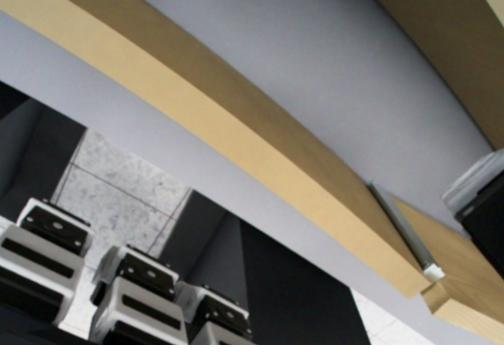

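Request:
move --arm1 '{"joints":{"joint2_rad":1.5356,"joint4_rad":1.6659,"joint6_rad":-0.0599},"min_time_s":5}' --arm2 '{"joints":{"joint2_rad":1.2017,"joint4_rad":1.7055,"joint6_rad":0.2344},"min_time_s":4}'

Request:
move --arm2 '{"joints":{"joint2_rad":1.3886,"joint4_rad":1.5879,"joint6_rad":0.1651},"min_time_s":4}'

Request:
move --arm2 '{"joints":{"joint2_rad":1.5513,"joint4_rad":1.4476,"joint6_rad":0.1427},"min_time_s":4}' --cameras '["all"]'

Scene clock: 441.27 s.
Joint torques (N m): arm1=[0.47 -20.78 1.24 -1.17 0.35 -0.03 -0.42] | arm2=[-0.63 -20.13 0.66 -0.93 -0.17 0.05 -0.46] | arm3=[0.79 -24.83 0.75 -6.13 0.1 0 -0.25] | arm4=[0.82 -18.82 0.15 -4.18 0.63 0.28 -0.1]
Flange force (N): arm1=[1.5 -0.1 5.5] | arm2=[-0.1 -4.2 0.7] | arm3=[-4.1 4.0 2.2] | arm4=[1.4 -1.6 0.5]
move: arm1 time_out; arm2 done
Joint velocities: within noise
arm1.joint_positions: joint1_rad=+0.762 joint2_rad=+1.131 joint3_rad=+0.000 joint4_rad=+1.932 joint5_rad=+0.000 joint6_rad=+0.078 joint7_rad=+0.800 hand_index_mcp=+0.959 hand_index_abd=+0.000 hand_index_pip=+0.943 hand_index_dip=+0.947 hand_middle_mcp=+0.959 hand_middle_abd=+0.000 hand_middle_pip=+0.943 hand_middle_dip=+0.947 hand_ring_mcp=+0.959 hand_ring_abd=+0.000 hand_ring_pip=+0.943 hand_ring_dip=+0.947 hand_thumb_cmc=+0.943 hand_thumb_axl=+0.678 hand_thumb_mcp=-0.543 hand_thumb_ipl=+0.168 hand_current_limit=+0.750 hand_speed=-0.850
arm1.joint_status: joint2_rad time_out (moved +0.045 of +0.449); joint4_rad time_out (moved -0.030 of -0.296); joint6_rad time_out (moved -0.015 of -0.153)
arm1.hand_state: goal,goal,goal,goal,goal,goal,goal,goal,goal,goal,goal,goal,goal,goal,goal,goal
arm1.index_mcp_current_ma: -25
arm1.index_abd_current_ma: 0
arm1.index_pip_current_ma: -12
arm1.index_dip_current_ma: -5
arm1.middle_mcp_current_ma: -25
arm1.middle_abd_current_ma: 0
arm1.middle_pip_current_ma: -12
arm1.middle_dip_current_ma: -5
arm1.ring_mcp_current_ma: -25
arm1.ring_abd_current_ma: 0
arm1.ring_pip_current_ma: -13
arm1.ring_dip_current_ma: -5
arm1.thumb_cmc_current_ma: -13
arm1.thumb_axl_current_ma: 0
arm1.thumb_mcp_current_ma: 65
arm1.thumb_ipl_current_ma: 0
arm1.hand_goal_index_mcp: 0.970
arm1.hand_goal_index_abd: 0.000
arm1.hand_goal_index_pip: 0.950
arm1.hand_goal_index_dip: 0.950
arm1.hand_goal_middle_mcp: 0.970
arm1.hand_goal_middle_abd: 0.000
arm1.hand_goal_middle_pip: 0.950
arm1.hand_goal_middle_dip: 0.950
arm1.hand_goal_ring_mcp: 0.970
arm1.hand_goal_ring_abd: 0.000
arm1.hand_goal_ring_pip: 0.950
arm1.hand_goal_ring_dip: 0.950
arm1.hand_goal_thumb_cmc: 0.950
arm1.hand_goal_thumb_axl: 0.678
arm1.hand_goal_thumb_mcp: -0.562
arm1.hand_goal_thumb_ipl: 0.168
arm1.hand: x=-0.0932 y=-0.5276 z=+0.6029 quat_wxyz=(+0.000, +0.013, +1.000, -0.001) (m; scene frame)
arm2.joint_positions: joint1_rad=-0.522 joint2_rad=+1.202 joint3_rad=+0.000 joint4_rad=+1.705 joint5_rad=+0.000 joint6_rad=+0.234 joint7_rad=+2.486 hand_index_mcp=+0.753 hand_index_abd=-0.612 hand_index_pip=+0.577 hand_index_dip=+0.696 hand_middle_mcp=+0.753 hand_middle_abd=-0.611 hand_middle_pip=+0.577 hand_middle_dip=+0.696 hand_ring_mcp=+0.753 hand_ring_abd=-0.633 hand_ring_pip=+0.577 hand_ring_dip=+0.696 hand_thumb_cmc=+0.944 hand_thumb_axl=+0.678 hand_thumb_mcp=-0.542 hand_thumb_ipl=+0.168 hand_current_limit=+0.750 hand_speed=-0.850
arm2.joint_status: all done
arm2.hand_state: goal,goal,goal,goal,goal,goal,goal,goal,goal,goal,goal,goal,goal,goal,blocked,goal
arm2.index_mcp_current_ma: -1
arm2.index_abd_current_ma: 14
arm2.index_pip_current_ma: 1
arm2.index_dip_current_ma: 0
arm2.middle_mcp_current_ma: -1
arm2.middle_abd_current_ma: 16
arm2.middle_pip_current_ma: 1
arm2.middle_dip_current_ma: 0
arm2.ring_mcp_current_ma: -1
arm2.ring_abd_current_ma: 13
arm2.ring_pip_current_ma: 1
arm2.ring_dip_current_ma: 0
arm2.thumb_cmc_current_ma: -14
arm2.thumb_axl_current_ma: 0
arm2.thumb_mcp_current_ma: 73
arm2.thumb_ipl_current_ma: 0
arm2.hand_goal_index_mcp: 0.754
arm2.hand_goal_index_abd: -0.620
arm2.hand_goal_index_pip: 0.576
arm2.hand_goal_index_dip: 0.696
arm2.hand_goal_middle_mcp: 0.754
arm2.hand_goal_middle_abd: -0.620
arm2.hand_goal_middle_pip: 0.576
arm2.hand_goal_middle_dip: 0.696
arm2.hand_goal_ring_mcp: 0.754
arm2.hand_goal_ring_abd: -0.640
arm2.hand_goal_ring_pip: 0.576
arm2.hand_goal_ring_dip: 0.696
arm2.hand_goal_thumb_cmc: 0.950
arm2.hand_goal_thumb_axl: 0.678
arm2.hand_goal_thumb_mcp: -0.562
arm2.hand_goal_thumb_ipl: 0.168
arm2.hand: x=-0.0637 y=-0.5720 z=+0.6000 quat_wxyz=(+0.000, -1.000, +0.013, +0.000) (m; scene frame)
arm3, arm4: as last shown
pictures: none
joint command not followed: on one or more control steps a check withheld the commanded joint targets of the arm1 arm, and it was not sent them on those steps.
cause: the commanded joint targets, or the way to them, would bring a part of the robot too close to another arm (this arm's hand and the arm2 arm's hand, 8 mm apart when this arm was first held).

not run: a stop came earlier in this reply.

not run: a stop came earlier in this reply.

Request:
move --arm1 '{"joints":{"joint1_rad":0.7288,"joint2_rad":1.1357,"joint4_rad":1.9884,"joint6_rad":0.0175,"joint7_rad":0.7663},"min_time_s":3}' --arm2 '{"joints":{"joint2_rad":1.3886,"joint4_rad":1.5879,"joint6_rad":0.1651},"min_time_s":4}'

Request:
move --arm2 '{"joints":{"joint2_rad":1.5513,"joint4_rad":1.4476,"joint6_rad":0.1427},"min_time_s":4}'

Request:
move --arm1 '{"joints":{"joint2_rad":1.5385,"joint4_rad":1.7098,"joint6_rad":-0.1066},"min_time_s":4}' --cameras '["all"]'

Scene clock: 470.50 s.
Joint torques (N m): arm1=[0.44 -20.25 1.32 -0.63 0.37 -0.02 -0.39] | arm2=[-0.65 -20.55 0.67 -0.34 -0.17 0.03 -0.46] | arm3=[0.72 -24.78 0.83 -6.24 0.03 -0.02 -0.27] | arm4=[0.9 -18.79 0.13 -4.12 0.59 0.31 -0.08]
Flange force (N): arm1=[1.8 -0.2 5.6] | arm2=[-0.2 -4.3 1.2] | arm3=[-3.6 3.5 2.1] | arm4=[1.6 -1.7 0.5]
move: arm1 done; arm2 done
Joint velocities: within noise
arm1.joint_positions: joint1_rad=+0.729 joint2_rad=+1.136 joint3_rad=+0.000 joint4_rad=+1.988 joint5_rad=+0.000 joint6_rad=+0.018 joint7_rad=+0.766 hand_index_mcp=+0.959 hand_index_abd=+0.000 hand_index_pip=+0.943 hand_index_dip=+0.947 hand_middle_mcp=+0.959 hand_middle_abd=+0.000 hand_middle_pip=+0.943 hand_middle_dip=+0.947 hand_ring_mcp=+0.959 hand_ring_abd=+0.000 hand_ring_pip=+0.943 hand_ring_dip=+0.947 hand_thumb_cmc=+0.943 hand_thumb_axl=+0.678 hand_thumb_mcp=-0.543 hand_thumb_ipl=+0.168 hand_current_limit=+0.750 hand_speed=-0.850
arm1.joint_status: all done
arm1.hand_state: goal,goal,goal,goal,goal,goal,goal,goal,goal,goal,goal,goal,goal,goal,goal,goal
arm1.index_mcp_current_ma: -25
arm1.index_abd_current_ma: 0
arm1.index_pip_current_ma: -12
arm1.index_dip_current_ma: -5
arm1.middle_mcp_current_ma: -25
arm1.middle_abd_current_ma: 0
arm1.middle_pip_current_ma: -12
arm1.middle_dip_current_ma: -5
arm1.ring_mcp_current_ma: -25
arm1.ring_abd_current_ma: 0
arm1.ring_pip_current_ma: -13
arm1.ring_dip_current_ma: -5
arm1.thumb_cmc_current_ma: -13
arm1.thumb_axl_current_ma: 0
arm1.thumb_mcp_current_ma: 65
arm1.thumb_ipl_current_ma: 0
arm1.hand_goal_index_mcp: 0.970
arm1.hand_goal_index_abd: 0.000
arm1.hand_goal_index_pip: 0.950
arm1.hand_goal_index_dip: 0.950
arm1.hand_goal_middle_mcp: 0.970
arm1.hand_goal_middle_abd: 0.000
arm1.hand_goal_middle_pip: 0.950
arm1.hand_goal_middle_dip: 0.950
arm1.hand_goal_ring_mcp: 0.970
arm1.hand_goal_ring_abd: 0.000
arm1.hand_goal_ring_pip: 0.950
arm1.hand_goal_ring_dip: 0.950
arm1.hand_goal_thumb_cmc: 0.950
arm1.hand_goal_thumb_axl: 0.678
arm1.hand_goal_thumb_mcp: -0.562
arm1.hand_goal_thumb_ipl: 0.168
arm1.hand: x=-0.1149 y=-0.5301 z=+0.6003 quat_wxyz=(+0.000, +0.013, +1.000, -0.001) (m; scene frame)
arm2.joint_positions: joint1_rad=-0.522 joint2_rad=+1.389 joint3_rad=+0.000 joint4_rad=+1.588 joint5_rad=+0.000 joint6_rad=+0.165 joint7_rad=+2.486 hand_index_mcp=+0.753 hand_index_abd=-0.612 hand_index_pip=+0.577 hand_index_dip=+0.696 hand_middle_mcp=+0.753 hand_middle_abd=-0.611 hand_middle_pip=+0.577 hand_middle_dip=+0.696 hand_ring_mcp=+0.753 hand_ring_abd=-0.633 hand_ring_pip=+0.577 hand_ring_dip=+0.696 hand_thumb_cmc=+0.944 hand_thumb_axl=+0.678 hand_thumb_mcp=-0.542 hand_thumb_ipl=+0.168 hand_current_limit=+0.750 hand_speed=-0.850
arm2.joint_status: all done
arm2.hand_state: goal,goal,goal,goal,goal,goal,goal,goal,goal,goal,goal,goal,goal,goal,blocked,goal
arm2.index_mcp_current_ma: -1
arm2.index_abd_current_ma: 14
arm2.index_pip_current_ma: 1
arm2.index_dip_current_ma: 0
arm2.middle_mcp_current_ma: -1
arm2.middle_abd_current_ma: 16
arm2.middle_pip_current_ma: 1
arm2.middle_dip_current_ma: 0
arm2.ring_mcp_current_ma: -1
arm2.ring_abd_current_ma: 13
arm2.ring_pip_current_ma: 1
arm2.ring_dip_current_ma: 0
arm2.thumb_cmc_current_ma: -14
arm2.thumb_axl_current_ma: 0
arm2.thumb_mcp_current_ma: 73
arm2.thumb_ipl_current_ma: 0
arm2.hand_goal_index_mcp: 0.754
arm2.hand_goal_index_abd: -0.620
arm2.hand_goal_index_pip: 0.576
arm2.hand_goal_index_dip: 0.696
arm2.hand_goal_middle_mcp: 0.754
arm2.hand_goal_middle_abd: -0.620
arm2.hand_goal_middle_pip: 0.576
arm2.hand_goal_middle_dip: 0.696
arm2.hand_goal_ring_mcp: 0.754
arm2.hand_goal_ring_abd: -0.640
arm2.hand_goal_ring_pip: 0.576
arm2.hand_goal_ring_dip: 0.696
arm2.hand_goal_thumb_cmc: 0.950
arm2.hand_goal_thumb_axl: 0.678
arm2.hand_goal_thumb_mcp: -0.562
arm2.hand_goal_thumb_ipl: 0.168
arm2.hand: x=-0.0638 y=-0.5720 z=+0.5201 quat_wxyz=(+0.000, -1.000, +0.013, +0.000) (m; scene frame)
arm3, arm4: as last shown
pictures: none

Scene clock: 474.80 s.
Joint torques (N m): arm1=[0.52 -20.27 1.29 -0.62 0.35 -0.03 -0.39] | arm2=[-0.67 -20.65 0.73 -0.13 -0.18 0.03 -0.44] | arm3=[0.68 -24.82 0.77 -6.26 0.1 0 -0.25] | arm4=[0.87 -18.77 0.08 -4.16 0.6 0.26 -0.05]
Flange force (N): arm1=[1.9 -0.1 5.7] | arm2=[-0.3 -4.4 1.8] | arm3=[-3.6 3.4 2.2] | arm4=[1.5 -1.7 0.4]
move: arm2 done
Joint velocities: within noise
arm1, arm3, arm4: as last shown
arm2.joint_positions: joint1_rad=-0.522 joint2_rad=+1.551 joint3_rad=+0.000 joint4_rad=+1.448 joint5_rad=+0.000 joint6_rad=+0.143 joint7_rad=+2.486 hand_index_mcp=+0.753 hand_index_abd=-0.612 hand_index_pip=+0.577 hand_index_dip=+0.696 hand_middle_mcp=+0.753 hand_middle_abd=-0.611 hand_middle_pip=+0.577 hand_middle_dip=+0.696 hand_ring_mcp=+0.753 hand_ring_abd=-0.633 hand_ring_pip=+0.577 hand_ring_dip=+0.696 hand_thumb_cmc=+0.944 hand_thumb_axl=+0.678 hand_thumb_mcp=-0.542 hand_thumb_ipl=+0.168 hand_current_limit=+0.750 hand_speed=-0.850
arm2.joint_status: all done
arm2.hand_state: goal,goal,goal,goal,goal,goal,goal,goal,goal,goal,goal,goal,goal,goal,blocked,goal
arm2.index_mcp_current_ma: -1
arm2.index_abd_current_ma: 14
arm2.index_pip_current_ma: 1
arm2.index_dip_current_ma: 0
arm2.middle_mcp_current_ma: -1
arm2.middle_abd_current_ma: 16
arm2.middle_pip_current_ma: 1
arm2.middle_dip_current_ma: 0
arm2.ring_mcp_current_ma: -1
arm2.ring_abd_current_ma: 13
arm2.ring_pip_current_ma: 1
arm2.ring_dip_current_ma: 0
arm2.thumb_cmc_current_ma: -14
arm2.thumb_axl_current_ma: 0
arm2.thumb_mcp_current_ma: 73
arm2.thumb_ipl_current_ma: 0
arm2.hand_goal_index_mcp: 0.754
arm2.hand_goal_index_abd: -0.620
arm2.hand_goal_index_pip: 0.576
arm2.hand_goal_index_dip: 0.696
arm2.hand_goal_middle_mcp: 0.754
arm2.hand_goal_middle_abd: -0.620
arm2.hand_goal_middle_pip: 0.576
arm2.hand_goal_middle_dip: 0.696
arm2.hand_goal_ring_mcp: 0.754
arm2.hand_goal_ring_abd: -0.640
arm2.hand_goal_ring_pip: 0.576
arm2.hand_goal_ring_dip: 0.696
arm2.hand_goal_thumb_cmc: 0.950
arm2.hand_goal_thumb_axl: 0.678
arm2.hand_goal_thumb_mcp: -0.562
arm2.hand_goal_thumb_ipl: 0.168
arm2.hand: x=-0.0637 y=-0.5720 z=+0.4510 quat_wxyz=(+0.000, -1.000, +0.013, +0.000) (m; scene frame)
pictures: none

Scene clock: 479.10 s.
Joint torques (N m): arm1=[0.44 -20.97 1.21 0.5 0.36 -0.02 -0.4] | arm2=[-0.66 -20.71 0.67 -0.16 -0.16 0.05 -0.46] | arm3=[0.74 -24.77 0.79 -6.14 0.13 0 -0.21] | arm4=[0.98 -18.9 0.11 -4.11 0.61 0.26 -0.06]
Flange force (N): arm1=[2.1 -0.4 4.6] | arm2=[-0.2 -4.3 1.8] | arm3=[-3.9 3.9 2.1] | arm4=[1.9 -1.7 0.6]
move: arm1 done
Joint velocities: within noise
arm1.joint_positions: joint1_rad=+0.729 joint2_rad=+1.538 joint3_rad=+0.000 joint4_rad=+1.710 joint5_rad=+0.000 joint6_rad=-0.107 joint7_rad=+0.766 hand_index_mcp=+0.959 hand_index_abd=+0.000 hand_index_pip=+0.943 hand_index_dip=+0.947 hand_middle_mcp=+0.959 hand_middle_abd=+0.000 hand_middle_pip=+0.944 hand_middle_dip=+0.947 hand_ring_mcp=+0.959 hand_ring_abd=+0.000 hand_ring_pip=+0.943 hand_ring_dip=+0.947 hand_thumb_cmc=+0.943 hand_thumb_axl=+0.678 hand_thumb_mcp=-0.543 hand_thumb_ipl=+0.168 hand_current_limit=+0.750 hand_speed=-0.850
arm1.joint_status: all done
arm1.hand_state: goal,goal,goal,goal,goal,goal,goal,goal,goal,goal,goal,goal,goal,goal,goal,goal
arm1.index_mcp_current_ma: -25
arm1.index_abd_current_ma: 0
arm1.index_pip_current_ma: -12
arm1.index_dip_current_ma: -5
arm1.middle_mcp_current_ma: -25
arm1.middle_abd_current_ma: 0
arm1.middle_pip_current_ma: -12
arm1.middle_dip_current_ma: -5
arm1.ring_mcp_current_ma: -25
arm1.ring_abd_current_ma: 0
arm1.ring_pip_current_ma: -13
arm1.ring_dip_current_ma: -5
arm1.thumb_cmc_current_ma: -13
arm1.thumb_axl_current_ma: 0
arm1.thumb_mcp_current_ma: 65
arm1.thumb_ipl_current_ma: 0
arm1.hand_goal_index_mcp: 0.970
arm1.hand_goal_index_abd: 0.000
arm1.hand_goal_index_pip: 0.950
arm1.hand_goal_index_dip: 0.950
arm1.hand_goal_middle_mcp: 0.970
arm1.hand_goal_middle_abd: 0.000
arm1.hand_goal_middle_pip: 0.950
arm1.hand_goal_middle_dip: 0.950
arm1.hand_goal_ring_mcp: 0.970
arm1.hand_goal_ring_abd: 0.000
arm1.hand_goal_ring_pip: 0.950
arm1.hand_goal_ring_dip: 0.950
arm1.hand_goal_thumb_cmc: 0.950
arm1.hand_goal_thumb_axl: 0.678
arm1.hand_goal_thumb_mcp: -0.562
arm1.hand_goal_thumb_ipl: 0.168
arm1.hand: x=-0.1149 y=-0.5303 z=+0.4383 quat_wxyz=(+0.000, +0.013, +1.000, -0.001) (m; scene frame)
arm2, arm3, arm4: as last shown
pictures: arm1_cam_wrist, arm2_cam_wrist, arm3_cam_wrist, arm4_cam_wrist, cam_high, cam_low

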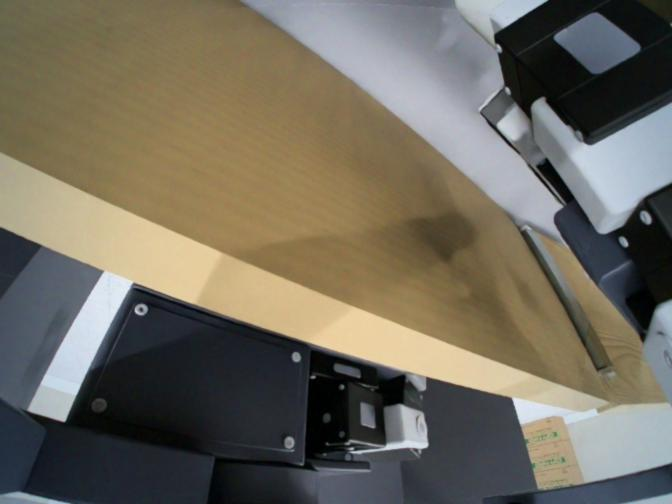

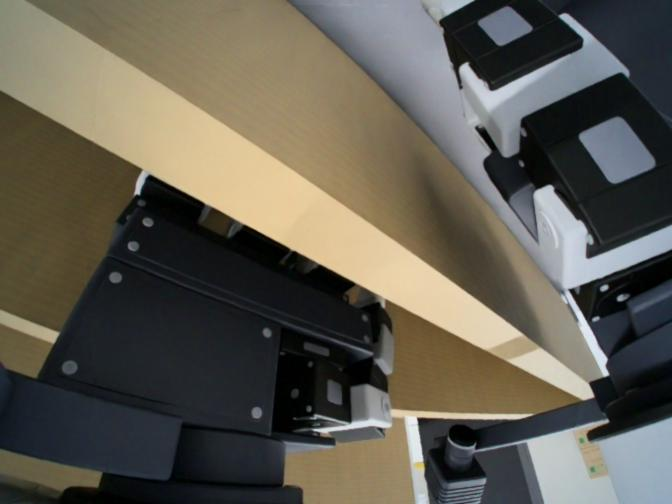

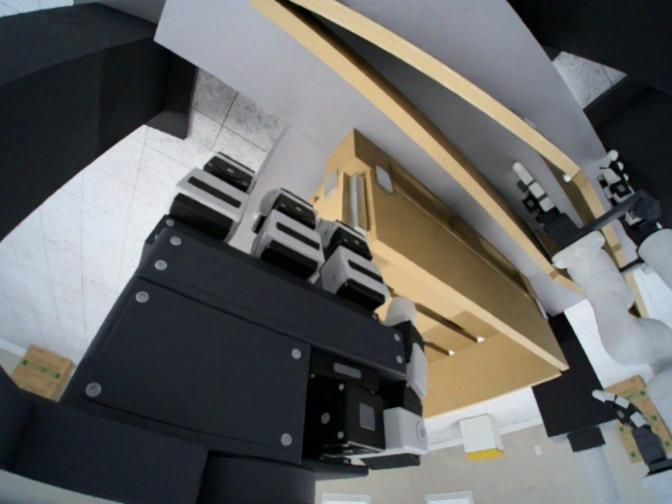

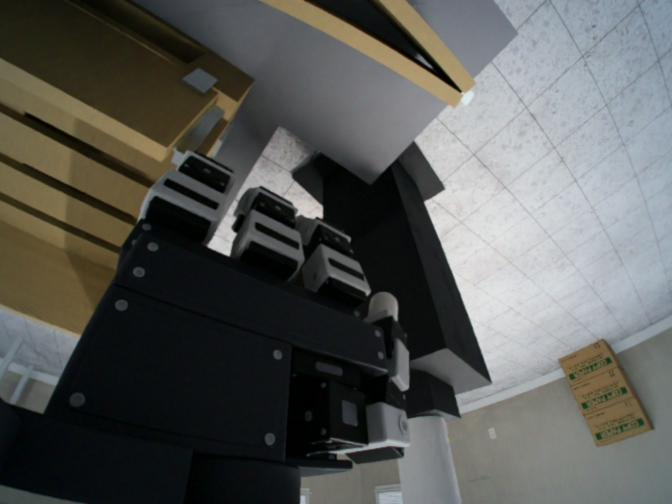

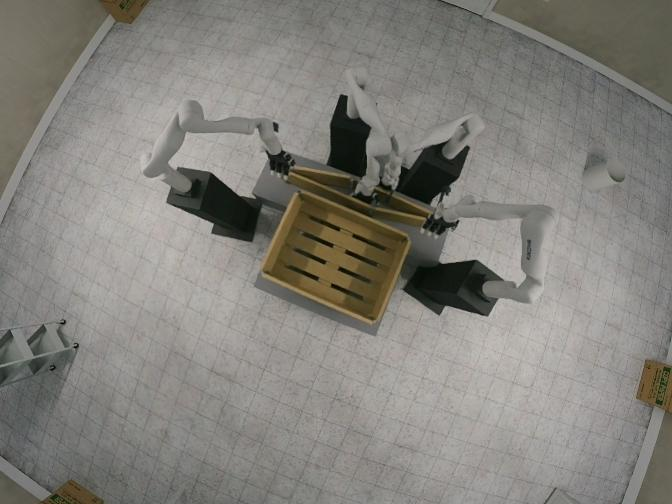

